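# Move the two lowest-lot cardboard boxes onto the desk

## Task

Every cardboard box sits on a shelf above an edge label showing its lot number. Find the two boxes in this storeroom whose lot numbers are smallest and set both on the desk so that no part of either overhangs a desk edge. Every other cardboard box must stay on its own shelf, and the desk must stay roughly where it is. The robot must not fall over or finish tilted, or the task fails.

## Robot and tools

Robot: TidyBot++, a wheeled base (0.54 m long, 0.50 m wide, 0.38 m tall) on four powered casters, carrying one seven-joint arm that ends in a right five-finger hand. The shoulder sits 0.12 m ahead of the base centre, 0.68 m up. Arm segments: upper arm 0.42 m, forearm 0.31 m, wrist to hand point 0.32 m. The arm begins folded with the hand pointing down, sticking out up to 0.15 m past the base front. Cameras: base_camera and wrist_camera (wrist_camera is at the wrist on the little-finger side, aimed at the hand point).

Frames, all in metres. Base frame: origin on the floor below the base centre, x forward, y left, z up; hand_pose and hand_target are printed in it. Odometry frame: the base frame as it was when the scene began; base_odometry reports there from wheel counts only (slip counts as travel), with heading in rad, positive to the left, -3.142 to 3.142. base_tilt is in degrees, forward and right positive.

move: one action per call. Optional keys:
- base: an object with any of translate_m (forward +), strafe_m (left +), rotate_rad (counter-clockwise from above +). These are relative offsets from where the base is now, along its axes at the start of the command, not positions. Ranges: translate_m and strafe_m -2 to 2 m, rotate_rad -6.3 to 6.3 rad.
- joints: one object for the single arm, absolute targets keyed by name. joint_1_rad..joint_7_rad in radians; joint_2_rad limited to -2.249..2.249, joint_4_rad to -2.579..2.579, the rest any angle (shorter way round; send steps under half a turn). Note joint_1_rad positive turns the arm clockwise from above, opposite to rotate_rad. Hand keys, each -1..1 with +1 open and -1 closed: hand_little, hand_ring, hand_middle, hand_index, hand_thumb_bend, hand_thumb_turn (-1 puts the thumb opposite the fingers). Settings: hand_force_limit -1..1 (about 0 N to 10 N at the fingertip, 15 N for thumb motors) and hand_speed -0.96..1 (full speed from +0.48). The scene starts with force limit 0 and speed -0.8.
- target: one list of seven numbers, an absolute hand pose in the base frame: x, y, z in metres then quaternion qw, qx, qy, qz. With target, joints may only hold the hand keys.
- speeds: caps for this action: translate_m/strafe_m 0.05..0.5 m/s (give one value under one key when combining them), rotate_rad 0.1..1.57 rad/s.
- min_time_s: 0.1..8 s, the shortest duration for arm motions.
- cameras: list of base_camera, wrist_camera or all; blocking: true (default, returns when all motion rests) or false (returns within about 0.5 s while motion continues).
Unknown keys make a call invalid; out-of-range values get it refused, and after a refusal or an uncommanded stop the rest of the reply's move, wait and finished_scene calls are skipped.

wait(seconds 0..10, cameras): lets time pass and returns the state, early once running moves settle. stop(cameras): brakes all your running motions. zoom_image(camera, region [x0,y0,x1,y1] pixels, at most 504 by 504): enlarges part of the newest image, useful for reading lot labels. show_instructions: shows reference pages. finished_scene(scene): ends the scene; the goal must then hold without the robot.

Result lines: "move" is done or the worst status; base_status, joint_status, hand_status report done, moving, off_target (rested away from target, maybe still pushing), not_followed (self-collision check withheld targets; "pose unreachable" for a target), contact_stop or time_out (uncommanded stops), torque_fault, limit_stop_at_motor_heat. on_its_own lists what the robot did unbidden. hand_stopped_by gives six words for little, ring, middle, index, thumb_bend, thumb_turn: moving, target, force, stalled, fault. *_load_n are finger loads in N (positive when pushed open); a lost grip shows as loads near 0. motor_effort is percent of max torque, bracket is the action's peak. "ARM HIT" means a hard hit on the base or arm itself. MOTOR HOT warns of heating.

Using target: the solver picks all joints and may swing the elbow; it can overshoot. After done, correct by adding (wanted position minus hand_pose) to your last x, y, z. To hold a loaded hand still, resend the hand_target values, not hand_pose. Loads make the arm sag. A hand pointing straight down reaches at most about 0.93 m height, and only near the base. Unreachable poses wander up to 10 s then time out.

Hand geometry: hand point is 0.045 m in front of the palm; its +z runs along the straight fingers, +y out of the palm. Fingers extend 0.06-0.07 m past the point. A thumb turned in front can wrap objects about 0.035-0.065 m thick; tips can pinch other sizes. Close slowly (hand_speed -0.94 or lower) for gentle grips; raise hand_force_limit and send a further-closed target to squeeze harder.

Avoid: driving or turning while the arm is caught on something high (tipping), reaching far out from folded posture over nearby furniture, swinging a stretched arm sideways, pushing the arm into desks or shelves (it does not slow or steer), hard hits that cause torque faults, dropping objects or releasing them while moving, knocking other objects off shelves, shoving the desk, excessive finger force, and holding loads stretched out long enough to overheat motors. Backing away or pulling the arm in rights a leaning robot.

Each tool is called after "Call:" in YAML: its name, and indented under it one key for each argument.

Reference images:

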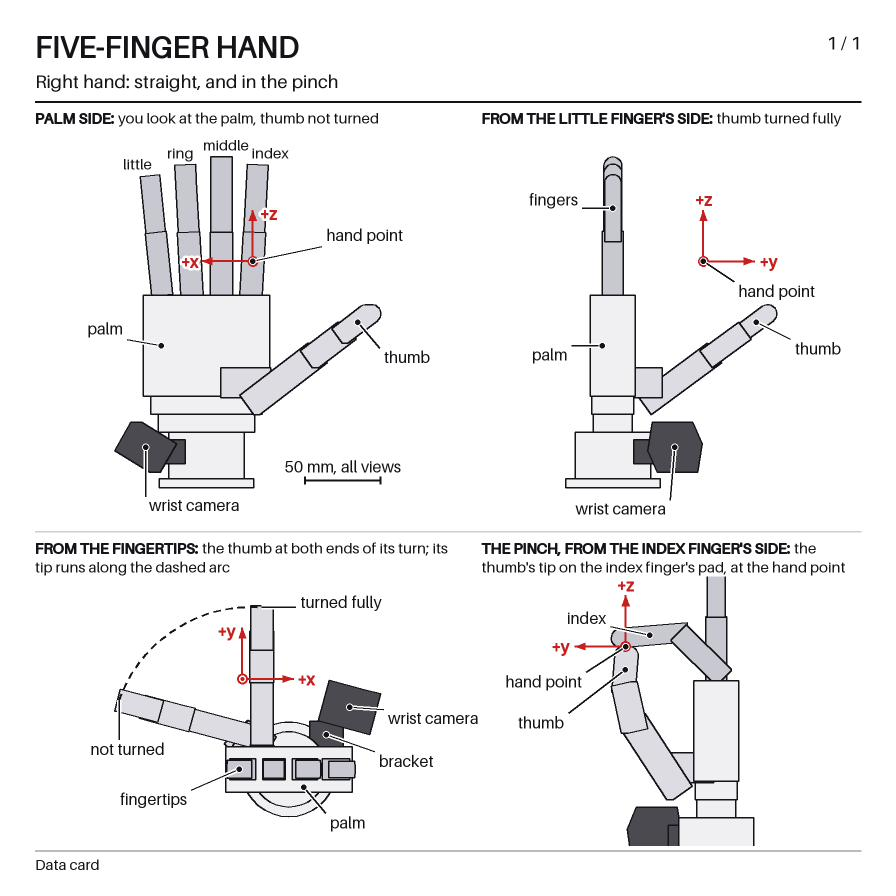

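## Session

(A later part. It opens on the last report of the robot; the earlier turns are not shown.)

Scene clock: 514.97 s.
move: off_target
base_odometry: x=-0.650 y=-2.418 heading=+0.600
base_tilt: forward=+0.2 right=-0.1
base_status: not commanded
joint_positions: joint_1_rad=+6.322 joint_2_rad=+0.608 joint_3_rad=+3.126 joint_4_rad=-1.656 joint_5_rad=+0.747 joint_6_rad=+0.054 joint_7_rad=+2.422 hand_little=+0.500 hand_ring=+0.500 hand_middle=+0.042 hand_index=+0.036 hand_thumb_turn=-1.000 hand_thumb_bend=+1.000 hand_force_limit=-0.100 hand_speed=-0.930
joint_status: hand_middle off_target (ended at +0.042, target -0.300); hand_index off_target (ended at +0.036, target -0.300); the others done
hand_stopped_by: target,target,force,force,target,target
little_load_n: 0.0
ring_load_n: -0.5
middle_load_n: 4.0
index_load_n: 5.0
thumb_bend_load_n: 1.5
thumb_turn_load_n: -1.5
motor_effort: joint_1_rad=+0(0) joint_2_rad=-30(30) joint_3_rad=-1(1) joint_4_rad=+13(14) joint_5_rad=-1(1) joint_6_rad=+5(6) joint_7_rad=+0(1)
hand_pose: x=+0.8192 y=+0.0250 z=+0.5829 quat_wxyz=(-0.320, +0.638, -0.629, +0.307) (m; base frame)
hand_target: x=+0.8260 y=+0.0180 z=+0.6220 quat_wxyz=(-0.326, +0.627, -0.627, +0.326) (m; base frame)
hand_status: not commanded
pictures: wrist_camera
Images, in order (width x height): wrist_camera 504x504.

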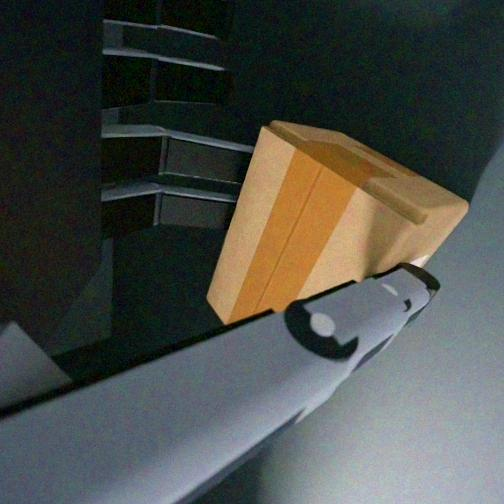

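Call:
move:
  joints: {"hand_force_limit":0.1,"hand_index":-0.32,"hand_middle":-0.32}
  cameras: []

Call:
move:
  target: [0.82, 0.018, 0.655, 0.3265, -0.6273, 0.6273, -0.3265]
  min_time_s: 3
  cameras: ["wrist_camera"]

Scene clock: 520.53 s.
move: off_target
base_odometry: x=-0.650 y=-2.418 heading=+0.600
base_tilt: forward=+0.2 right=-0.1
base_status: not commanded
joint_positions: joint_1_rad=+6.322 joint_2_rad=+0.608 joint_3_rad=+3.126 joint_4_rad=-1.656 joint_5_rad=+0.747 joint_6_rad=+0.054 joint_7_rad=+2.422 hand_little=+0.500 hand_ring=+0.500 hand_middle=+0.038 hand_index=+0.031 hand_thumb_turn=-1.000 hand_thumb_bend=+1.000 hand_force_limit=+0.100 hand_speed=-0.930
joint_status: hand_middle off_target (ended at +0.038, target -0.320); hand_index off_target (ended at +0.031, target -0.320); the others done
hand_stopped_by: target,target,force,force,target,target
little_load_n: 0.0
ring_load_n: 0.0
middle_load_n: 6.0
index_load_n: 6.0
thumb_bend_load_n: 1.5
thumb_turn_load_n: -1.5
motor_effort: joint_1_rad=+0(0) joint_2_rad=-30(30) joint_3_rad=+0(1) joint_4_rad=+13(14) joint_5_rad=-1(1) joint_6_rad=+6(6) joint_7_rad=+0(1)
hand_pose: x=+0.8192 y=+0.0250 z=+0.5829 quat_wxyz=(-0.319, +0.638, -0.629, +0.307) (m; base frame)
hand_target: x=+0.8260 y=+0.0180 z=+0.6220 quat_wxyz=(-0.326, +0.627, -0.627, +0.326) (m; base frame)
hand_status: not commanded
pictures: none
No camera images: "cameras" was empty.

Scene clock: 523.83 s.
move: done
base_odometry: x=-0.650 y=-2.418 heading=+0.600
base_tilt: forward=+0.2 right=-0.1
base_status: not commanded
joint_positions: joint_1_rad=+6.433 joint_2_rad=+0.572 joint_3_rad=+2.959 joint_4_rad=-1.632 joint_5_rad=+0.747 joint_6_rad=-0.057 joint_7_rad=+2.427 hand_little=+0.500 hand_ring=+0.500 hand_middle=+0.038 hand_index=+0.031 hand_thumb_turn=-1.000 hand_thumb_bend=+1.000 hand_force_limit=+0.100 hand_speed=-0.930
joint_status: not commanded
hand_stopped_by: target,target,force,force,target,target
little_load_n: 0.5
ring_load_n: 0.0
middle_load_n: 6.0
index_load_n: 6.0
thumb_bend_load_n: 1.5
thumb_turn_load_n: -1.5
motor_effort: joint_1_rad=+0(1) joint_2_rad=-30(31) joint_3_rad=-2(2) joint_4_rad=+14(15) joint_5_rad=-1(2) joint_6_rad=+6(6) joint_7_rad=+1(1)
hand_pose: x=+0.8126 y=+0.0278 z=+0.6082 quat_wxyz=(-0.323, +0.626, -0.646, +0.293) (m; base frame)
hand_target: x=+0.8200 y=+0.0180 z=+0.6550 quat_wxyz=(-0.326, +0.627, -0.627, +0.326) (m; base frame)
hand_status: done (0.048 m and 4.4 deg from the pose sent, 0.072 m and 2.7 deg at the start)
pictures: wrist_camera
Images, in order (width x height): wrist_camera 504x504.

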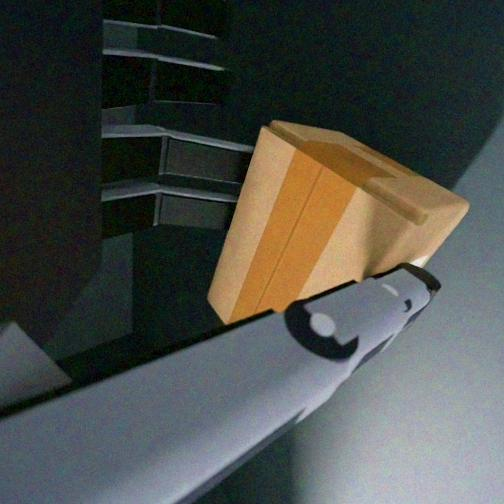

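Call:
move:
  target: [0.79, 0.02, 0.71, 0.3265, -0.6273, 0.6273, -0.3265]
  min_time_s: 3
  cameras: []

Call:
move:
  target: [0.54, 0.01, 0.76, 0.3265, -0.6273, 0.6273, -0.3265]
  min_time_s: 4
  cameras: ["wrist_camera"]

Call:
move:
  target: [0.42, 0.0, 0.90, 0.3265, -0.6273, 0.6273, -0.3265]
  min_time_s: 3
  cameras: ["all"]

Scene clock: 533.47 s.
move: done
base_odometry: x=-0.650 y=-2.418 heading=+0.600
base_tilt: forward=+0.2 right=-0.1
base_status: not commanded
joint_positions: joint_1_rad=+6.551 joint_2_rad=+0.460 joint_3_rad=+2.798 joint_4_rad=-1.632 joint_5_rad=+0.652 joint_6_rad=-0.183 joint_7_rad=+2.583 hand_little=+0.500 hand_ring=+0.500 hand_middle=+0.038 hand_index=+0.031 hand_thumb_turn=-1.000 hand_thumb_bend=+1.000 hand_force_limit=+0.100 hand_speed=-0.930
joint_status: not commanded
hand_stopped_by: target,target,force,force,target,target
little_load_n: 0.0
ring_load_n: 0.0
middle_load_n: 6.0
index_load_n: 6.0
thumb_bend_load_n: 1.5
thumb_turn_load_n: -1.5
motor_effort: joint_1_rad=+0(1) joint_2_rad=-27(30) joint_3_rad=-3(3) joint_4_rad=+15(16) joint_5_rad=-1(1) joint_6_rad=+6(7) joint_7_rad=+0(2)
hand_pose: x=+0.7898 y=+0.0219 z=+0.6697 quat_wxyz=(-0.319, +0.633, -0.634, +0.308) (m; base frame)
hand_target: x=+0.7900 y=+0.0200 z=+0.7100 quat_wxyz=(-0.326, +0.627, -0.627, +0.326) (m; base frame)
hand_status: done (0.040 m and 2.5 deg from the pose sent, 0.105 m and 4.4 deg at the start)
pictures: none
No camera images: "cameras" was empty.

Scene clock: 537.80 s.
move: done
base_odometry: x=-0.650 y=-2.418 heading=+0.600
base_tilt: forward=+0.2 right=-0.1
base_status: not commanded
joint_positions: joint_1_rad=+5.743 joint_2_rad=-0.287 joint_3_rad=+3.590 joint_4_rad=-2.134 joint_5_rad=+0.561 joint_6_rad=-0.310 joint_7_rad=+2.657 hand_little=+0.500 hand_ring=+0.500 hand_middle=+0.038 hand_index=+0.031 hand_thumb_turn=-1.000 hand_thumb_bend=+1.000 hand_force_limit=+0.100 hand_speed=-0.930
joint_status: not commanded
hand_stopped_by: target,target,force,force,target,target
little_load_n: 0.0
ring_load_n: 0.0
middle_load_n: 6.0
index_load_n: 6.0
thumb_bend_load_n: 1.5
thumb_turn_load_n: -1.5
motor_effort: joint_1_rad=+0(1) joint_2_rad=-6(28) joint_3_rad=-2(3) joint_4_rad=+16(17) joint_5_rad=+0(1) joint_6_rad=+7(8) joint_7_rad=+0(1)
hand_pose: x=+0.5553 y=+0.0134 z=+0.7672 quat_wxyz=(-0.333, +0.624, -0.620, +0.340) (m; base frame)
hand_target: x=+0.5400 y=+0.0100 z=+0.7600 quat_wxyz=(-0.326, +0.627, -0.627, +0.326) (m; base frame)
hand_status: done (0.017 m and 2.0 deg from the pose sent, 0.266 m and 2.5 deg at the start)
pictures: wrist_camera
Images, in order (width x height): wrist_camera 504x504.

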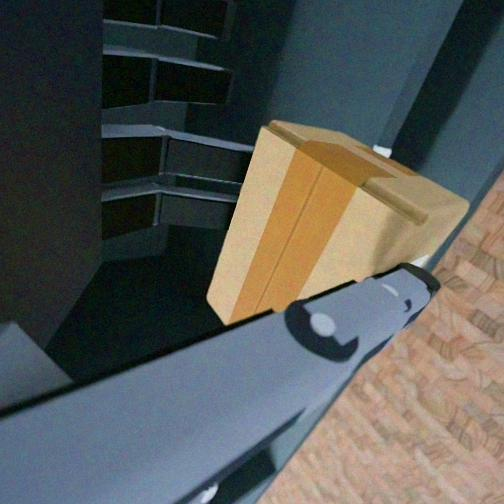

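Scene clock: 541.13 s.
move: done
base_odometry: x=-0.650 y=-2.418 heading=+0.600
base_tilt: forward=+0.2 right=-0.1
base_status: not commanded
joint_positions: joint_1_rad=+5.743 joint_2_rad=-0.601 joint_3_rad=+3.372 joint_4_rad=-1.854 joint_5_rad=+0.495 joint_6_rad=-0.969 joint_7_rad=+2.728 hand_little=+0.500 hand_ring=+0.500 hand_middle=+0.038 hand_index=+0.031 hand_thumb_turn=-1.000 hand_thumb_bend=+1.000 hand_force_limit=+0.100 hand_speed=-0.930
joint_status: not commanded
hand_stopped_by: target,target,force,force,target,target
little_load_n: 0.0
ring_load_n: 0.0
middle_load_n: 6.0
index_load_n: 6.0
thumb_bend_load_n: 2.0
thumb_turn_load_n: -2.0
motor_effort: joint_1_rad=+0(0) joint_2_rad=+2(7) joint_3_rad=-3(3) joint_4_rad=+16(18) joint_5_rad=+1(2) joint_6_rad=+7(7) joint_7_rad=+0(1)
hand_pose: x=+0.4346 y=-0.0107 z=+0.8916 quat_wxyz=(-0.319, +0.612, -0.640, +0.338) (m; base frame)
hand_target: x=+0.4200 y=+0.0000 z=+0.9000 quat_wxyz=(-0.326, +0.627, -0.627, +0.326) (m; base frame)
hand_status: done (0.020 m and 2.8 deg from the pose sent, 0.190 m and 2.0 deg at the start)
pictures: base_camera, wrist_camera
Images, in order (width x height): base_camera 644x364, wrist_camera 504x504.

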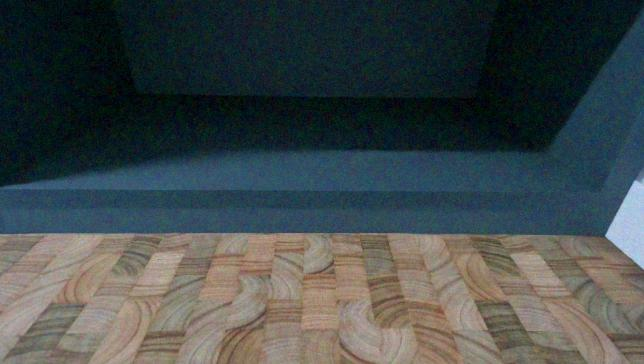

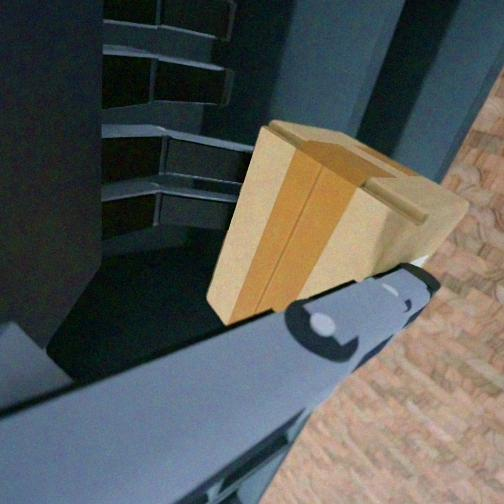

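Call:
move:
  base: {"strafe_m": 1.95}
  speeds: {"strafe_m": 0.4}
  cameras: ["base_camera"]

Call:
move:
  base: {"strafe_m": 1.80}
  speeds: {"strafe_m": 0.4}
  cameras: ["all"]

Scene clock: 559.53 s.
move: done
base_odometry: x=-1.751 y=-0.808 heading=+0.600
base_tilt: forward=+0.2 right=-0.1
base_status: done
joint_positions: joint_1_rad=+5.743 joint_2_rad=-0.609 joint_3_rad=+3.363 joint_4_rad=-1.852 joint_5_rad=+0.490 joint_6_rad=-0.973 joint_7_rad=+2.729 hand_little=+0.500 hand_ring=+0.500 hand_middle=+0.038 hand_index=+0.031 hand_thumb_turn=-1.000 hand_thumb_bend=+1.000 hand_force_limit=+0.100 hand_speed=-0.930
joint_status: not commanded
hand_stopped_by: target,target,force,force,target,target
little_load_n: 0.0
ring_load_n: 0.0
middle_load_n: 6.0
index_load_n: 6.0
thumb_bend_load_n: 1.5
thumb_turn_load_n: -1.5
motor_effort: joint_1_rad=+0(1) joint_2_rad=+3(5) joint_3_rad=-2(4) joint_4_rad=+16(17) joint_5_rad=+1(2) joint_6_rad=+7(8) joint_7_rad=+0(1)
hand_pose: x=+0.4316 y=-0.0075 z=+0.8940 quat_wxyz=(-0.323, +0.613, -0.638, +0.337) (m; base frame)
hand_target: x=+0.4200 y=+0.0000 z=+0.9000 quat_wxyz=(-0.326, +0.627, -0.627, +0.326) (m; base frame)
hand_status: not commanded
pictures: base_camera
Images, in order (width x height): base_camera 644x364.

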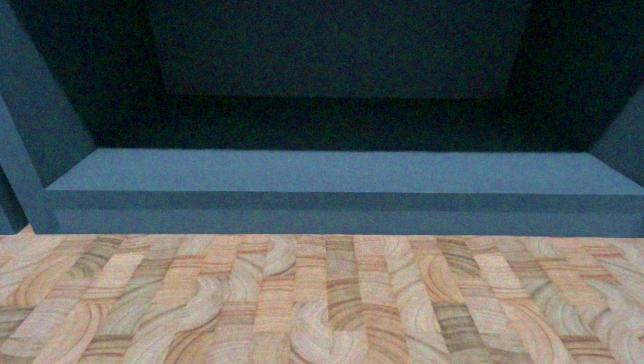

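Scene clock: 565.07 s.
move: done
base_odometry: x=-2.767 y=+0.677 heading=+0.600
base_tilt: forward=+0.2 right=-0.1
base_status: done
joint_positions: joint_1_rad=+5.743 joint_2_rad=-0.609 joint_3_rad=+3.362 joint_4_rad=-1.852 joint_5_rad=+0.488 joint_6_rad=-0.974 joint_7_rad=+2.729 hand_little=+0.500 hand_ring=+0.500 hand_middle=+0.038 hand_index=+0.031 hand_thumb_turn=-1.000 hand_thumb_bend=+1.000 hand_force_limit=+0.100 hand_speed=-0.930
joint_status: not commanded
hand_stopped_by: target,target,force,force,target,target
little_load_n: 0.0
ring_load_n: -0.5
middle_load_n: 6.5
index_load_n: 6.0
thumb_bend_load_n: 1.5
thumb_turn_load_n: -1.5
motor_effort: joint_1_rad=+0(0) joint_2_rad=+2(4) joint_3_rad=-2(4) joint_4_rad=+16(17) joint_5_rad=+1(2) joint_6_rad=+7(8) joint_7_rad=+0(1)
hand_pose: x=+0.4313 y=-0.0068 z=+0.8941 quat_wxyz=(-0.324, +0.613, -0.637, +0.337) (m; base frame)
hand_target: x=+0.4200 y=+0.0000 z=+0.9000 quat_wxyz=(-0.326, +0.627, -0.627, +0.326) (m; base frame)
hand_status: not commanded
pictures: base_camera, wrist_camera
Images, in order (width x height): base_camera 644x364, wrist_camera 504x504.

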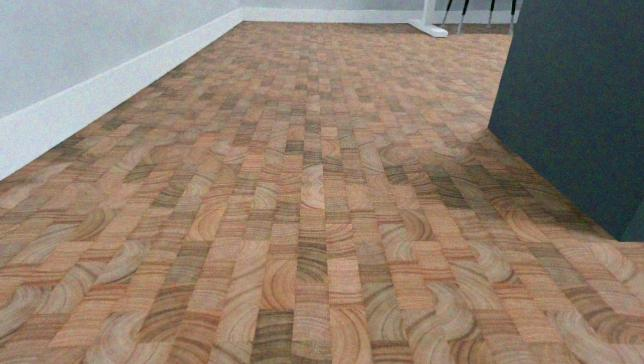

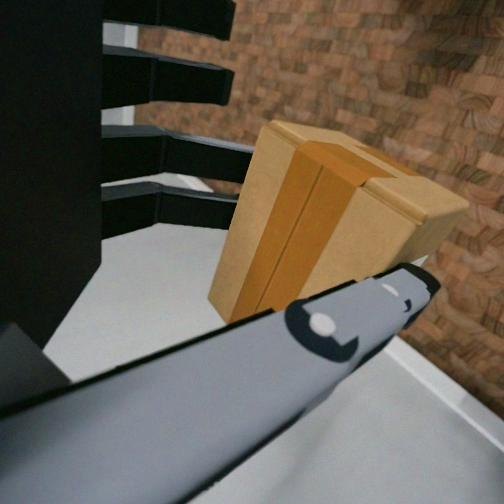

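Call:
move:
  base: {"strafe_m": 0.08, "translate_m": 1.55}
  cameras: ["base_camera"]

Call:
move:
  base: {"strafe_m": -1.0, "translate_m": 0.30}
  cameras: ["all"]

Scene clock: 574.57 s.
move: done
base_odometry: x=-1.533 y=+1.619 heading=+0.600
base_tilt: forward=+0.2 right=-0.1
base_status: done
joint_positions: joint_1_rad=+5.743 joint_2_rad=-0.612 joint_3_rad=+3.362 joint_4_rad=-1.852 joint_5_rad=+0.488 joint_6_rad=-0.974 joint_7_rad=+2.729 hand_little=+0.500 hand_ring=+0.500 hand_middle=+0.038 hand_index=+0.031 hand_thumb_turn=-1.000 hand_thumb_bend=+1.000 hand_force_limit=+0.100 hand_speed=-0.930
joint_status: not commanded
hand_stopped_by: target,target,force,force,target,target
little_load_n: 0.0
ring_load_n: 0.0
middle_load_n: 6.5
index_load_n: 6.0
thumb_bend_load_n: 1.5
thumb_turn_load_n: -1.5
motor_effort: joint_1_rad=+0(1) joint_2_rad=+2(5) joint_3_rad=-3(3) joint_4_rad=+15(17) joint_5_rad=+1(2) joint_6_rad=+7(8) joint_7_rad=+1(1)
hand_pose: x=+0.4306 y=-0.0072 z=+0.8949 quat_wxyz=(-0.325, +0.612, -0.637, +0.337) (m; base frame)
hand_target: x=+0.4200 y=+0.0000 z=+0.9000 quat_wxyz=(-0.326, +0.627, -0.627, +0.326) (m; base frame)
hand_status: not commanded
pictures: base_camera
Images, in order (width x height): base_camera 644x364.

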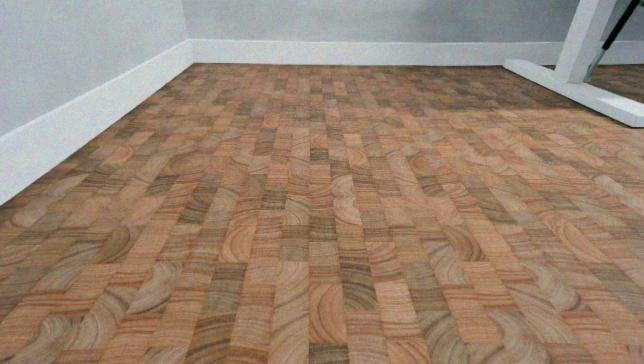

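Scene clock: 577.57 s.
move: done
base_odometry: x=-0.720 y=+0.963 heading=+0.601
base_tilt: forward=+0.2 right=-0.1
base_status: done
joint_positions: joint_1_rad=+5.743 joint_2_rad=-0.612 joint_3_rad=+3.361 joint_4_rad=-1.852 joint_5_rad=+0.488 joint_6_rad=-0.974 joint_7_rad=+2.729 hand_little=+0.500 hand_ring=+0.500 hand_middle=+0.038 hand_index=+0.031 hand_thumb_turn=-1.000 hand_thumb_bend=+1.000 hand_force_limit=+0.100 hand_speed=-0.930
joint_status: not commanded
hand_stopped_by: target,target,force,force,target,target
little_load_n: 0.0
ring_load_n: 0.0
middle_load_n: 6.0
index_load_n: 6.0
thumb_bend_load_n: 2.0
thumb_turn_load_n: -1.5
motor_effort: joint_1_rad=+0(0) joint_2_rad=+3(3) joint_3_rad=-2(4) joint_4_rad=+16(17) joint_5_rad=+1(2) joint_6_rad=+7(8) joint_7_rad=+1(1)
hand_pose: x=+0.4305 y=-0.0067 z=+0.8949 quat_wxyz=(-0.325, +0.613, -0.637, +0.337) (m; base frame)
hand_target: x=+0.4200 y=+0.0000 z=+0.9000 quat_wxyz=(-0.326, +0.627, -0.627, +0.326) (m; base frame)
hand_status: not commanded
pictures: base_camera, wrist_camera
Images, in order (width x height): base_camera 644x364, wrist_camera 504x504.

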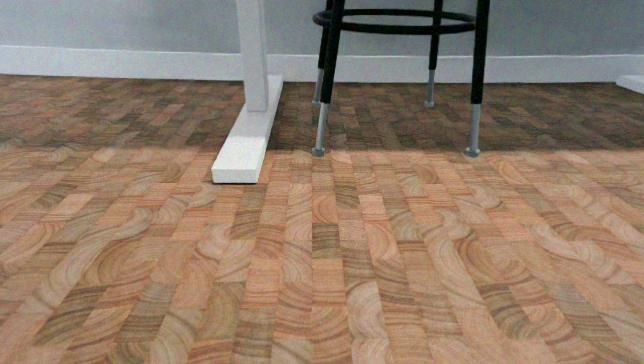

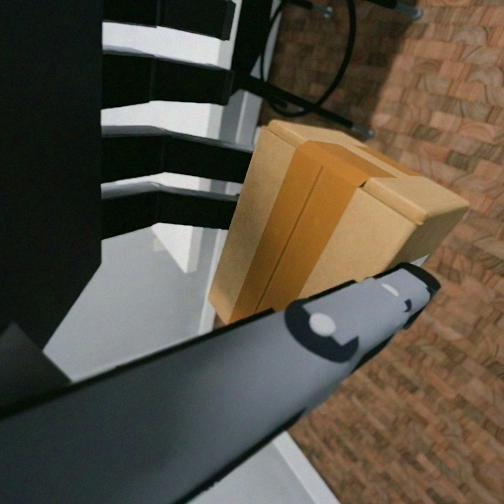

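Call:
move:
  base: {"strafe_m": -0.2, "translate_m": 0.2}
  speeds: {"translate_m": 0.3}
  cameras: []

Call:
move:
  target: [0.79, 0.0, 0.92, 0.3265, -0.6273, 0.6273, -0.3265]
  min_time_s: 4
  cameras: ["all"]

Scene clock: 591.90 s.
move: done
base_odometry: x=-0.442 y=+0.911 heading=+0.601
base_tilt: forward=+0.2 right=-0.1
base_status: done
joint_positions: joint_1_rad=+5.743 joint_2_rad=-0.612 joint_3_rad=+3.361 joint_4_rad=-1.852 joint_5_rad=+0.488 joint_6_rad=-0.974 joint_7_rad=+2.729 hand_little=+0.500 hand_ring=+0.500 hand_middle=+0.038 hand_index=+0.031 hand_thumb_turn=-1.000 hand_thumb_bend=+1.000 hand_force_limit=+0.100 hand_speed=-0.930
joint_status: not commanded
hand_stopped_by: target,target,force,force,target,target
little_load_n: 0.0
ring_load_n: 0.0
middle_load_n: 6.5
index_load_n: 6.0
thumb_bend_load_n: 1.5
thumb_turn_load_n: -1.5
motor_effort: joint_1_rad=+0(1) joint_2_rad=+2(4) joint_3_rad=-2(3) joint_4_rad=+16(17) joint_5_rad=+1(2) joint_6_rad=+7(8) joint_7_rad=+0(1)
hand_pose: x=+0.4305 y=-0.0066 z=+0.8950 quat_wxyz=(-0.325, +0.613, -0.637, +0.337) (m; base frame)
hand_target: x=+0.4200 y=+0.0000 z=+0.9000 quat_wxyz=(-0.326, +0.627, -0.627, +0.326) (m; base frame)
hand_status: not commanded
pictures: none
No camera images: "cameras" was empty.

Scene clock: 596.47 s.
move: done
base_odometry: x=-0.442 y=+0.911 heading=+0.601
base_tilt: forward=+0.2 right=-0.1
base_status: not commanded
joint_positions: joint_1_rad=+6.508 joint_2_rad=+0.333 joint_3_rad=+2.884 joint_4_rad=-1.020 joint_5_rad=+0.152 joint_6_rad=-0.895 joint_7_rad=+3.082 hand_little=+0.500 hand_ring=+0.500 hand_middle=+0.038 hand_index=+0.031 hand_thumb_turn=-1.000 hand_thumb_bend=+1.000 hand_force_limit=+0.100 hand_speed=-0.930
joint_status: not commanded
hand_stopped_by: target,target,force,force,target,target
little_load_n: 0.0
ring_load_n: 0.0
middle_load_n: 6.0
index_load_n: 6.0
thumb_bend_load_n: 1.5
thumb_turn_load_n: -1.5
motor_effort: joint_1_rad=+0(1) joint_2_rad=-25(27) joint_3_rad=-1(3) joint_4_rad=+15(17) joint_5_rad=+0(2) joint_6_rad=+7(8) joint_7_rad=+1(1)
hand_pose: x=+0.7738 y=-0.0140 z=+0.9047 quat_wxyz=(-0.295, +0.622, -0.650, +0.323) (m; base frame)
hand_target: x=+0.7900 y=+0.0000 z=+0.9200 quat_wxyz=(-0.326, +0.627, -0.627, +0.326) (m; base frame)
hand_status: done (0.026 m and 4.5 deg from the pose sent, 0.360 m and 2.3 deg at the start)
pictures: base_camera, wrist_camera
Images, in order (width x height): base_camera 644x364, wrist_camera 504x504.

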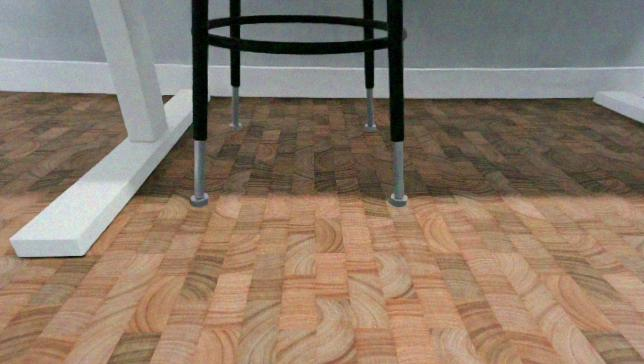

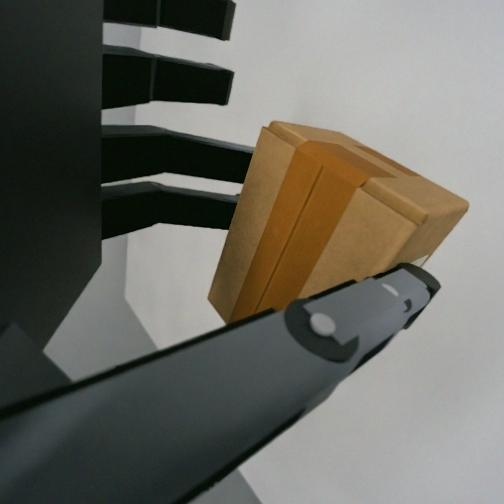

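Call:
move:
  target: [0.79, 0.0, 0.84, 0.3265, -0.6273, 0.6273, -0.3265]
  min_time_s: 2
  cameras: []

Call:
move:
  target: [0.79, 0.0, 0.80, 0.3265, -0.6273, 0.6273, -0.3265]
  min_time_s: 1.5
  cameras: []

Call:
move:
  target: [0.79, 0.0, 0.775, 0.3265, -0.6273, 0.6273, -0.3265]
  min_time_s: 1.5
  cameras: ["wrist_camera"]

Scene clock: 604.50 s.
move: done
base_odometry: x=-0.442 y=+0.911 heading=+0.601
base_tilt: forward=+0.2 right=-0.1
base_status: not commanded
joint_positions: joint_1_rad=+6.596 joint_2_rad=+0.333 joint_3_rad=+2.780 joint_4_rad=-1.265 joint_5_rad=+0.152 joint_6_rad=-0.635 joint_7_rad=+3.082 hand_little=+0.500 hand_ring=+0.500 hand_middle=+0.038 hand_index=+0.031 hand_thumb_turn=-1.000 hand_thumb_bend=+1.000 hand_force_limit=+0.100 hand_speed=-0.930
joint_status: not commanded
hand_stopped_by: target,target,force,force,target,target
little_load_n: 0.0
ring_load_n: 0.0
middle_load_n: 6.5
index_load_n: 6.0
thumb_bend_load_n: 1.5
thumb_turn_load_n: -2.0
motor_effort: joint_1_rad=+0(0) joint_2_rad=-25(26) joint_3_rad=-2(2) joint_4_rad=+16(17) joint_5_rad=-1(1) joint_6_rad=+8(8) joint_7_rad=+0(1)
hand_pose: x=+0.7822 y=+0.0018 z=+0.8381 quat_wxyz=(-0.320, +0.629, -0.635, +0.314) (m; base frame)
hand_target: x=+0.7900 y=+0.0000 z=+0.8400 quat_wxyz=(-0.326, +0.627, -0.627, +0.326) (m; base frame)
hand_status: done (0.008 m and 1.9 deg from the pose sent, 0.068 m and 4.5 deg at the start)
pictures: none
No camera images: "cameras" was empty.

Scene clock: 606.30 s.
move: done
base_odometry: x=-0.442 y=+0.911 heading=+0.601
base_tilt: forward=+0.2 right=-0.1
base_status: not commanded
joint_positions: joint_1_rad=+6.643 joint_2_rad=+0.333 joint_3_rad=+2.720 joint_4_rad=-1.377 joint_5_rad=+0.213 joint_6_rad=-0.517 joint_7_rad=+3.057 hand_little=+0.500 hand_ring=+0.500 hand_middle=+0.038 hand_index=+0.031 hand_thumb_turn=-1.000 hand_thumb_bend=+1.000 hand_force_limit=+0.100 hand_speed=-0.930
joint_status: not commanded
hand_stopped_by: target,target,force,force,target,target
little_load_n: 0.0
ring_load_n: -0.5
middle_load_n: 6.0
index_load_n: 5.5
thumb_bend_load_n: 1.5
thumb_turn_load_n: -1.5
motor_effort: joint_1_rad=+0(0) joint_2_rad=-25(25) joint_3_rad=-2(3) joint_4_rad=+17(18) joint_5_rad=+0(1) joint_6_rad=+8(8) joint_7_rad=+0(1)
hand_pose: x=+0.7803 y=+0.0034 z=+0.8085 quat_wxyz=(-0.322, +0.636, -0.624, +0.322) (m; base frame)
hand_target: x=+0.7900 y=+0.0000 z=+0.8000 quat_wxyz=(-0.326, +0.627, -0.627, +0.326) (m; base frame)
hand_status: done (0.013 m and 1.3 deg from the pose sent, 0.039 m and 1.9 deg at the start)
pictures: none
No camera images: "cameras" was empty.

Scene clock: 608.10 s.
move: done
base_odometry: x=-0.442 y=+0.911 heading=+0.601
base_tilt: forward=+0.2 right=-0.1
base_status: not commanded
joint_positions: joint_1_rad=+6.664 joint_2_rad=+0.346 joint_3_rad=+2.693 joint_4_rad=-1.440 joint_5_rad=+0.287 joint_6_rad=-0.446 joint_7_rad=+2.992 hand_little=+0.500 hand_ring=+0.500 hand_middle=+0.038 hand_index=+0.031 hand_thumb_turn=-1.000 hand_thumb_bend=+1.000 hand_force_limit=+0.100 hand_speed=-0.930
joint_status: not commanded
hand_stopped_by: target,target,force,force,target,target
little_load_n: 0.0
ring_load_n: 0.0
middle_load_n: 6.0
index_load_n: 5.5
thumb_bend_load_n: 1.5
thumb_turn_load_n: -1.5
motor_effort: joint_1_rad=+0(0) joint_2_rad=-24(25) joint_3_rad=-2(3) joint_4_rad=+16(17) joint_5_rad=+0(1) joint_6_rad=+7(8) joint_7_rad=+0(1)
hand_pose: x=+0.7810 y=+0.0012 z=+0.7856 quat_wxyz=(-0.320, +0.634, -0.624, +0.325) (m; base frame)
hand_target: x=+0.7900 y=+0.0000 z=+0.7750 quat_wxyz=(-0.326, +0.627, -0.627, +0.326) (m; base frame)
hand_status: done (0.014 m and 1.1 deg from the pose sent, 0.035 m and 1.3 deg at the start)
pictures: wrist_camera
Images, in order (width x height): wrist_camera 504x504.

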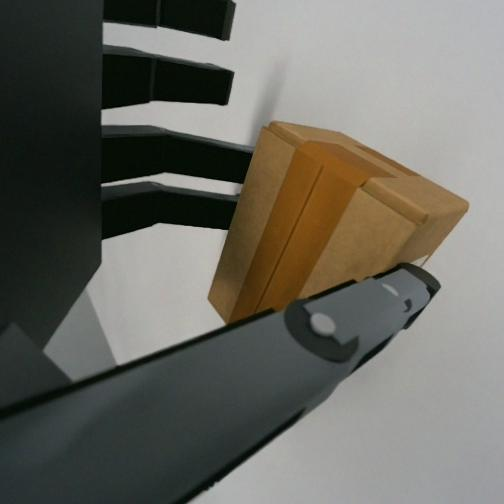

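Call:
move:
  target: [0.79, 0.0, 0.762, 0.3265, -0.6273, 0.6273, -0.3265]
  min_time_s: 1.5
  cameras: []

Call:
move:
  target: [0.79, 0.0, 0.752, 0.3265, -0.6273, 0.6273, -0.3265]
  min_time_s: 1.5
  cameras: ["wrist_camera"]

Scene clock: 614.33 s.
move: done
base_odometry: x=-0.442 y=+0.911 heading=+0.601
base_tilt: forward=+0.2 right=-0.1
base_status: not commanded
joint_positions: joint_1_rad=+6.669 joint_2_rad=+0.354 joint_3_rad=+2.686 joint_4_rad=-1.471 joint_5_rad=+0.330 joint_6_rad=-0.410 joint_7_rad=+2.952 hand_little=+0.500 hand_ring=+0.500 hand_middle=+0.038 hand_index=+0.031 hand_thumb_turn=-1.000 hand_thumb_bend=+1.000 hand_force_limit=+0.100 hand_speed=-0.930
joint_status: not commanded
hand_stopped_by: target,target,force,force,target,target
little_load_n: 0.0
ring_load_n: 0.0
middle_load_n: 6.0
index_load_n: 6.0
thumb_bend_load_n: 1.5
thumb_turn_load_n: -1.5
motor_effort: joint_1_rad=+0(0) joint_2_rad=-25(25) joint_3_rad=-3(3) joint_4_rad=+16(17) joint_5_rad=+0(1) joint_6_rad=+8(8) joint_7_rad=+0(1)
hand_pose: x=+0.7817 y=-0.0001 z=+0.7733 quat_wxyz=(-0.319, +0.633, -0.625, +0.327) (m; base frame)
hand_target: x=+0.7900 y=+0.0000 z=+0.7620 quat_wxyz=(-0.326, +0.627, -0.627, +0.326) (m; base frame)
hand_status: done (0.014 m and 1.1 deg from the pose sent, 0.025 m and 1.1 deg at the start)
pictures: none
No camera images: "cameras" was empty.

Scene clock: 616.13 s.
move: done
base_odometry: x=-0.442 y=+0.911 heading=+0.601
base_tilt: forward=+0.2 right=-0.1
base_status: not commanded
joint_positions: joint_1_rad=+6.671 joint_2_rad=+0.354 joint_3_rad=+2.683 joint_4_rad=-1.488 joint_5_rad=+0.364 joint_6_rad=-0.380 joint_7_rad=+2.918 hand_little=+0.500 hand_ring=+0.500 hand_middle=+0.038 hand_index=+0.031 hand_thumb_turn=-1.000 hand_thumb_bend=+1.000 hand_force_limit=+0.100 hand_speed=-0.930
joint_status: not commanded
hand_stopped_by: target,target,force,force,target,target
little_load_n: 0.0
ring_load_n: 0.0
middle_load_n: 5.5
index_load_n: 5.0
thumb_bend_load_n: 1.5
thumb_turn_load_n: -2.5
motor_effort: joint_1_rad=+0(0) joint_2_rad=-23(25) joint_3_rad=-3(3) joint_4_rad=+15(17) joint_5_rad=+0(1) joint_6_rad=+7(8) joint_7_rad=+0(1)
hand_pose: x=+0.7844 y=-0.0006 z=+0.7722 quat_wxyz=(-0.323, +0.630, -0.623, +0.333) (m; base frame)
hand_target: x=+0.7900 y=+0.0000 z=+0.7520 quat_wxyz=(-0.326, +0.627, -0.627, +0.326) (m; base frame)
hand_status: done (0.021 m and 1.0 deg from the pose sent, 0.023 m and 1.1 deg at the start)
pictures: wrist_camera
Images, in order (width x height): wrist_camera 504x504.

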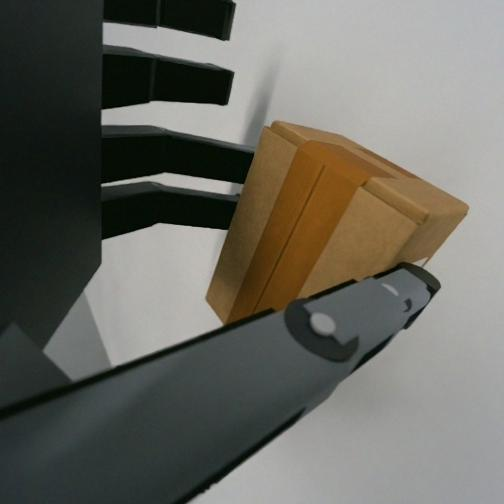

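Call:
move:
  target: [0.79, 0.0, 0.764, 0.3265, -0.6273, 0.6273, -0.3265]
  min_time_s: 1
  cameras: []

Call:
move:
  joints: {"hand_speed":-0.7,"hand_index":0.5,"hand_middle":0.5}
  cameras: ["wrist_camera"]

Call:
move:
  target: [0.79, 0.0, 0.86, 0.3265, -0.6273, 0.6273, -0.3265]
  min_time_s: 2.5
  cameras: ["wrist_camera"]

Call:
move:
  target: [0.76, 0.0, 0.94, 0.3265, -0.6273, 0.6273, -0.3265]
  min_time_s: 1.5
  cameras: []

Call:
move:
  target: [0.44, 0.0, 0.92, 0.3265, -0.6273, 0.6273, -0.3265]
  min_time_s: 2.5
  cameras: ["wrist_camera"]

Scene clock: 626.03 s.
move: done
base_odometry: x=-0.442 y=+0.911 heading=+0.601
base_tilt: forward=+0.2 right=-0.1
base_status: not commanded
joint_positions: joint_1_rad=+6.671 joint_2_rad=+0.354 joint_3_rad=+2.683 joint_4_rad=-1.488 joint_5_rad=+0.365 joint_6_rad=-0.380 joint_7_rad=+2.918 hand_little=+0.500 hand_ring=+0.500 hand_middle=+0.038 hand_index=+0.031 hand_thumb_turn=-1.000 hand_thumb_bend=+1.000 hand_force_limit=+0.100 hand_speed=-0.930
joint_status: not commanded
hand_stopped_by: target,target,force,force,target,target
little_load_n: -0.5
ring_load_n: 0.0
middle_load_n: 5.5
index_load_n: 5.5
thumb_bend_load_n: 1.5
thumb_turn_load_n: -2.5
motor_effort: joint_1_rad=+0(0) joint_2_rad=-23(23) joint_3_rad=-3(3) joint_4_rad=+15(16) joint_5_rad=+0(1) joint_6_rad=+7(7) joint_7_rad=+0(1)
hand_pose: x=+0.7844 y=-0.0006 z=+0.7722 quat_wxyz=(-0.323, +0.630, -0.623, +0.333) (m; base frame)
hand_target: x=+0.7900 y=+0.0000 z=+0.7640 quat_wxyz=(-0.326, +0.627, -0.627, +0.326) (m; base frame)
hand_status: done (0.010 m and 1.0 deg from the pose sent, 0.010 m and 1.0 deg at the start)
pictures: none
No camera images: "cameras" was empty.

Scene clock: 627.07 s.
move: done
base_odometry: x=-0.442 y=+0.911 heading=+0.601
base_tilt: forward=+0.2 right=-0.1
base_status: not commanded
joint_positions: joint_1_rad=+6.671 joint_2_rad=+0.354 joint_3_rad=+2.683 joint_4_rad=-1.488 joint_5_rad=+0.365 joint_6_rad=-0.380 joint_7_rad=+2.918 hand_little=+0.500 hand_ring=+0.500 hand_middle=+0.500 hand_index=+0.500 hand_thumb_turn=-1.000 hand_thumb_bend=+1.000 hand_force_limit=+0.100 hand_speed=-0.700
joint_status: all done
hand_stopped_by: target,target,target,target,target,target
little_load_n: 0.0
ring_load_n: 0.0
middle_load_n: 0.0
index_load_n: 0.0
thumb_bend_load_n: 0.0
thumb_turn_load_n: 0.0
motor_effort: joint_1_rad=+0(0) joint_2_rad=-23(24) joint_3_rad=-2(3) joint_4_rad=+16(16) joint_5_rad=+0(1) joint_6_rad=+7(7) joint_7_rad=+0(1)
hand_pose: x=+0.7844 y=-0.0006 z=+0.7722 quat_wxyz=(-0.323, +0.630, -0.623, +0.333) (m; base frame)
hand_target: x=+0.7900 y=+0.0000 z=+0.7640 quat_wxyz=(-0.326, +0.627, -0.627, +0.326) (m; base frame)
hand_status: not commanded
pictures: wrist_camera
Images, in order (width x height): wrist_camera 504x504.

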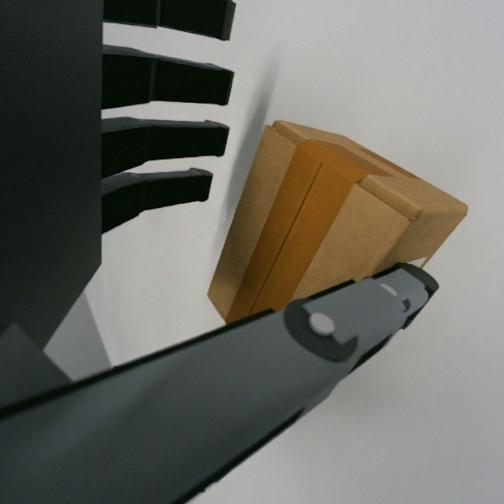

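Scene clock: 629.87 s.
move: done
base_odometry: x=-0.442 y=+0.911 heading=+0.601
base_tilt: forward=+0.2 right=-0.1
base_status: not commanded
joint_positions: joint_1_rad=+6.594 joint_2_rad=+0.354 joint_3_rad=+2.777 joint_4_rad=-1.237 joint_5_rad=+0.201 joint_6_rad=-0.609 joint_7_rad=+3.042 hand_little=+0.500 hand_ring=+0.500 hand_middle=+0.500 hand_index=+0.500 hand_thumb_turn=-1.000 hand_thumb_bend=+1.000 hand_force_limit=+0.100 hand_speed=-0.700
joint_status: not commanded
hand_stopped_by: target,target,target,target,target,target
little_load_n: 0.0
ring_load_n: 0.0
middle_load_n: 0.0
index_load_n: 0.0
thumb_bend_load_n: 0.5
thumb_turn_load_n: 0.0
motor_effort: joint_1_rad=+0(0) joint_2_rad=-25(25) joint_3_rad=-2(3) joint_4_rad=+16(17) joint_5_rad=+0(1) joint_6_rad=+7(7) joint_7_rad=+0(2)
hand_pose: x=+0.7995 y=-0.0065 z=+0.8458 quat_wxyz=(-0.326, +0.618, -0.635, +0.331) (m; base frame)
hand_target: x=+0.7900 y=+0.0000 z=+0.8600 quat_wxyz=(-0.326, +0.627, -0.627, +0.326) (m; base frame)
hand_status: done (0.018 m and 1.5 deg from the pose sent, 0.088 m and 1.0 deg at the start)
pictures: wrist_camera
Images, in order (width x height): wrist_camera 504x504.

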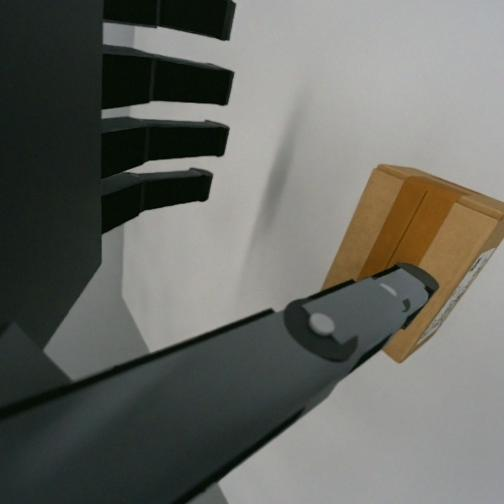

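Scene clock: 631.93 s.
move: done
base_odometry: x=-0.442 y=+0.911 heading=+0.601
base_tilt: forward=+0.2 right=-0.1
base_status: not commanded
joint_positions: joint_1_rad=+6.525 joint_2_rad=+0.318 joint_3_rad=+2.889 joint_4_rad=-1.042 joint_5_rad=+0.099 joint_6_rad=-0.847 joint_7_rad=+3.110 hand_little=+0.500 hand_ring=+0.500 hand_middle=+0.500 hand_index=+0.500 hand_thumb_turn=-1.000 hand_thumb_bend=+1.000 hand_force_limit=+0.100 hand_speed=-0.700
joint_status: not commanded
hand_stopped_by: target,target,target,target,target,target
little_load_n: 0.0
ring_load_n: 0.0
middle_load_n: 0.0
index_load_n: 0.0
thumb_bend_load_n: 0.0
thumb_turn_load_n: 0.0
motor_effort: joint_1_rad=+0(0) joint_2_rad=-24(26) joint_3_rad=-1(2) joint_4_rad=+14(17) joint_5_rad=-1(1) joint_6_rad=+7(7) joint_7_rad=+0(1)
hand_pose: x=+0.7773 y=-0.0126 z=+0.9133 quat_wxyz=(-0.317, +0.616, -0.644, +0.326) (m; base frame)
hand_target: x=+0.7600 y=+0.0000 z=+0.9400 quat_wxyz=(-0.326, +0.627, -0.627, +0.326) (m; base frame)
hand_status: done (0.034 m and 2.6 deg from the pose sent, 0.102 m and 1.5 deg at the start)
pictures: none
No camera images: "cameras" was empty.

Scene clock: 634.73 s.
move: done
base_odometry: x=-0.442 y=+0.911 heading=+0.601
base_tilt: forward=+0.2 right=-0.1
base_status: not commanded
joint_positions: joint_1_rad=+5.761 joint_2_rad=-0.545 joint_3_rad=+3.368 joint_4_rad=-1.723 joint_5_rad=+0.348 joint_6_rad=-0.974 joint_7_rad=+2.894 hand_little=+0.500 hand_ring=+0.500 hand_middle=+0.500 hand_index=+0.500 hand_thumb_turn=-1.000 hand_thumb_bend=+1.000 hand_force_limit=+0.100 hand_speed=-0.700
joint_status: not commanded
hand_stopped_by: target,target,target,target,target,target
little_load_n: 0.0
ring_load_n: 0.0
middle_load_n: 0.0
index_load_n: 0.0
thumb_bend_load_n: 0.0
thumb_turn_load_n: 0.0
motor_effort: joint_1_rad=+0(1) joint_2_rad=+1(26) joint_3_rad=-2(2) joint_4_rad=+14(17) joint_5_rad=+0(1) joint_6_rad=+7(8) joint_7_rad=+0(1)
hand_pose: x=+0.4480 y=+0.0202 z=+0.9345 quat_wxyz=(-0.349, +0.639, -0.601, +0.328) (m; base frame)
hand_target: x=+0.4400 y=+0.0000 z=+0.9200 quat_wxyz=(-0.326, +0.627, -0.627, +0.326) (m; base frame)
hand_status: done (0.026 m and 4.2 deg from the pose sent, 0.338 m and 2.6 deg at the start)
pictures: wrist_camera
Images, in order (width x height): wrist_camera 504x504.

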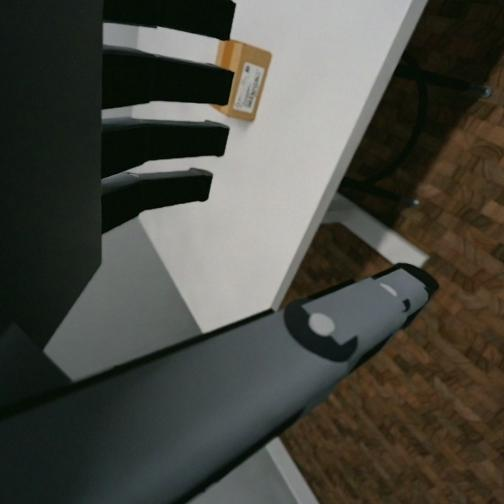

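Call:
move:
  base: {"translate_m": -0.1, "rotate_rad": -1.571}
  target: [0.40, 0.0, 0.88, 0.3265, -0.6273, 0.6273, -0.3265]
  cameras: ["base_camera"]

Call:
move:
  base: {"translate_m": 1.6, "strafe_m": 0.1}
  cameras: ["base_camera"]

Scene clock: 661.37 s.
move: done
base_odometry: x=-0.525 y=+0.855 heading=-0.970
base_tilt: forward=+0.1 right=-0.1
base_status: done
joint_positions: joint_1_rad=+5.748 joint_2_rad=-0.678 joint_3_rad=+3.338 joint_4_rad=-1.887 joint_5_rad=+0.417 joint_6_rad=-0.974 joint_7_rad=+2.798 hand_little=+0.500 hand_ring=+0.500 hand_middle=+0.500 hand_index=+0.500 hand_thumb_turn=-1.000 hand_thumb_bend=+1.000 hand_force_limit=+0.100 hand_speed=-0.700
joint_status: not commanded
hand_stopped_by: target,target,target,target,target,target
little_load_n: 0.0
ring_load_n: 0.0
middle_load_n: 0.0
index_load_n: 0.0
thumb_bend_load_n: 0.0
thumb_turn_load_n: 0.0
motor_effort: joint_1_rad=+0(1) joint_2_rad=+4(7) joint_3_rad=-2(3) joint_4_rad=+15(16) joint_5_rad=+1(1) joint_6_rad=+7(7) joint_7_rad=+0(1)
hand_pose: x=+0.4053 y=+0.0093 z=+0.8908 quat_wxyz=(-0.346, +0.634, -0.613, +0.322) (m; base frame)
hand_target: x=+0.4000 y=+0.0000 z=+0.8800 quat_wxyz=(-0.326, +0.627, -0.627, +0.326) (m; base frame)
hand_status: done (0.015 m and 2.9 deg from the pose sent, 0.075 m and 4.2 deg at the start)
pictures: base_camera
Images, in order (width x height): base_camera 644x364.

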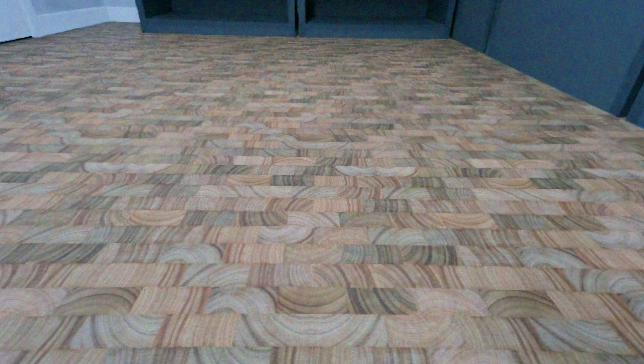

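Scene clock: 665.27 s.
move: done
base_odometry: x=+0.462 y=-0.409 heading=-0.970
base_tilt: forward=+0.2 right=-0.1
base_status: done
joint_positions: joint_1_rad=+5.748 joint_2_rad=-0.679 joint_3_rad=+3.337 joint_4_rad=-1.887 joint_5_rad=+0.417 joint_6_rad=-0.974 joint_7_rad=+2.798 hand_little=+0.500 hand_ring=+0.500 hand_middle=+0.500 hand_index=+0.500 hand_thumb_turn=-1.000 hand_thumb_bend=+1.000 hand_force_limit=+0.100 hand_speed=-0.700
joint_status: not commanded
hand_stopped_by: target,target,target,target,target,target
little_load_n: 0.0
ring_load_n: 0.0
middle_load_n: 0.0
index_load_n: 0.0
thumb_bend_load_n: 0.0
thumb_turn_load_n: 0.0
motor_effort: joint_1_rad=+0(1) joint_2_rad=+4(8) joint_3_rad=-2(3) joint_4_rad=+14(17) joint_5_rad=+1(1) joint_6_rad=+7(7) joint_7_rad=+0(2)
hand_pose: x=+0.4051 y=+0.0093 z=+0.8909 quat_wxyz=(-0.346, +0.633, -0.612, +0.322) (m; base frame)
hand_target: x=+0.4000 y=+0.0000 z=+0.8800 quat_wxyz=(-0.326, +0.627, -0.627, +0.326) (m; base frame)
hand_status: not commanded
pictures: base_camera
Images, in order (width x height): base_camera 644x364.

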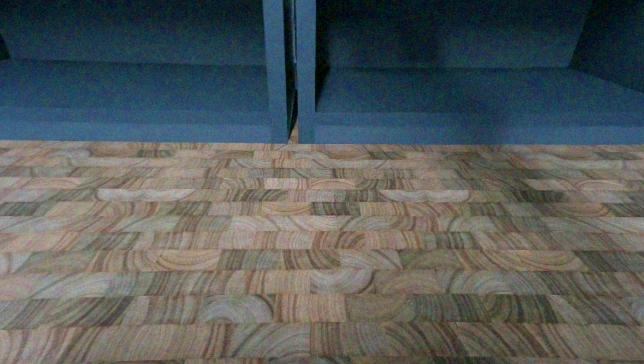

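Call:
move:
  base: {"translate_m": 0.38, "strafe_m": 0.5}
  speeds: {"translate_m": 0.3}
  cameras: ["all"]

Scene clock: 672.23 s.
move: done
base_odometry: x=+1.090 y=-0.440 heading=-0.970
base_tilt: forward=+0.2 right=-0.1
base_status: done
joint_positions: joint_1_rad=+5.748 joint_2_rad=-0.679 joint_3_rad=+3.337 joint_4_rad=-1.887 joint_5_rad=+0.417 joint_6_rad=-0.974 joint_7_rad=+2.798 hand_little=+0.500 hand_ring=+0.500 hand_middle=+0.500 hand_index=+0.500 hand_thumb_turn=-1.000 hand_thumb_bend=+1.000 hand_force_limit=+0.100 hand_speed=-0.700
joint_status: not commanded
hand_stopped_by: target,target,target,target,target,target
little_load_n: 0.0
ring_load_n: 0.0
middle_load_n: 0.0
index_load_n: 0.0
thumb_bend_load_n: 0.0
thumb_turn_load_n: 0.0
motor_effort: joint_1_rad=+0(1) joint_2_rad=+4(6) joint_3_rad=-2(3) joint_4_rad=+15(17) joint_5_rad=+1(1) joint_6_rad=+7(7) joint_7_rad=+1(1)
hand_pose: x=+0.4050 y=+0.0094 z=+0.8910 quat_wxyz=(-0.346, +0.634, -0.612, +0.322) (m; base frame)
hand_target: x=+0.4000 y=+0.0000 z=+0.8800 quat_wxyz=(-0.326, +0.627, -0.627, +0.326) (m; base frame)
hand_status: not commanded
pictures: base_camera, wrist_camera
Images, in order (width x height): base_camera 644x364, wrist_camera 504x504.

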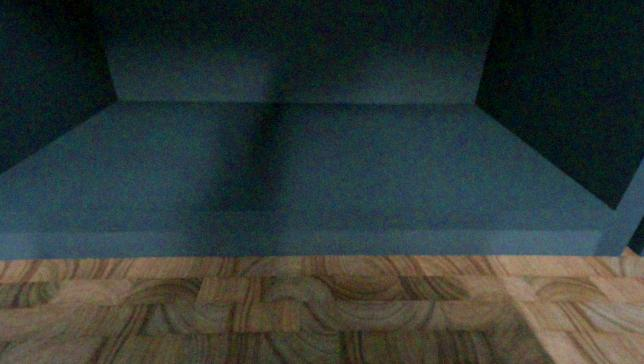

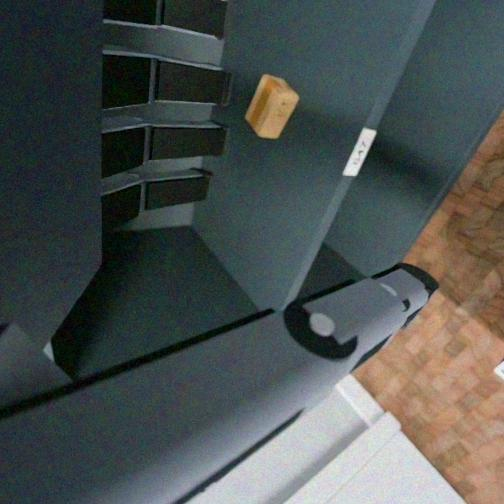

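Call:
zoom_image:
  camera: "wrist_camera"
  region: [225, 60, 395, 190]

Scaled by 2.965 from the camera's 504x504 image, which has a finer 720x720 frame.

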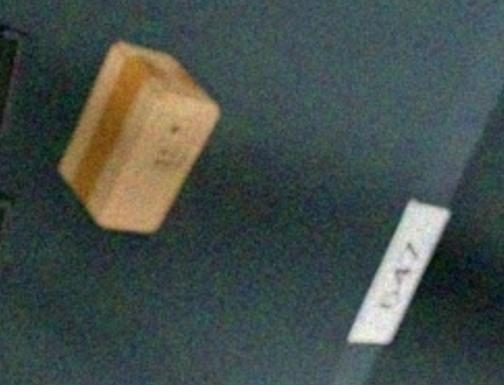

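Call:
move:
  target: [0.68, 0.05, 0.71, 0.2811, -0.54, 0.7038, -0.3663]
  min_time_s: 3.5
  cameras: ["wrist_camera"]

Scene clock: 698.10 s.
move: done
base_odometry: x=+1.090 y=-0.440 heading=-0.970
base_tilt: forward=+0.2 right=-0.1
base_status: not commanded
joint_positions: joint_1_rad=+6.032 joint_2_rad=+0.140 joint_3_rad=+3.166 joint_4_rad=-1.903 joint_5_rad=+1.143 joint_6_rad=-0.466 joint_7_rad=+1.733 hand_little=+0.500 hand_ring=+0.500 hand_middle=+0.500 hand_index=+0.500 hand_thumb_turn=-1.000 hand_thumb_bend=+1.000 hand_force_limit=+0.100 hand_speed=-0.700
joint_status: not commanded
hand_stopped_by: target,target,target,target,target,target
little_load_n: -0.5
ring_load_n: 0.0
middle_load_n: 0.0
index_load_n: 0.0
thumb_bend_load_n: 0.0
thumb_turn_load_n: 0.0
motor_effort: joint_1_rad=+0(0) joint_2_rad=-18(19) joint_3_rad=+0(2) joint_4_rad=+13(16) joint_5_rad=+2(3) joint_6_rad=+2(7) joint_7_rad=+0(1)
hand_pose: x=+0.6774 y=+0.0396 z=+0.7219 quat_wxyz=(-0.274, +0.531, -0.710, +0.374) (m; base frame)
hand_target: x=+0.6800 y=+0.0500 z=+0.7100 quat_wxyz=(-0.281, +0.540, -0.704, +0.366) (m; base frame)
hand_status: done (0.016 m and 1.7 deg from the pose sent, 0.332 m and 17.5 deg at the start)
pictures: wrist_camera
Images, in order (width x height): wrist_camera 504x504.

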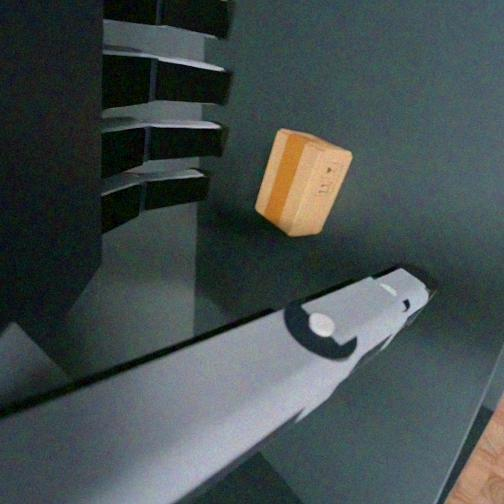

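Call:
zoom_image:
  camera: "wrist_camera"
  region: [240, 110, 370, 250]

Scaled by 3.600 from the camera's 504x504 image, which has a finer 720x720 frame.

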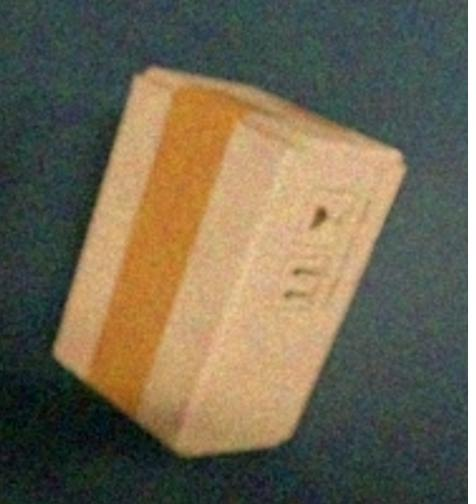

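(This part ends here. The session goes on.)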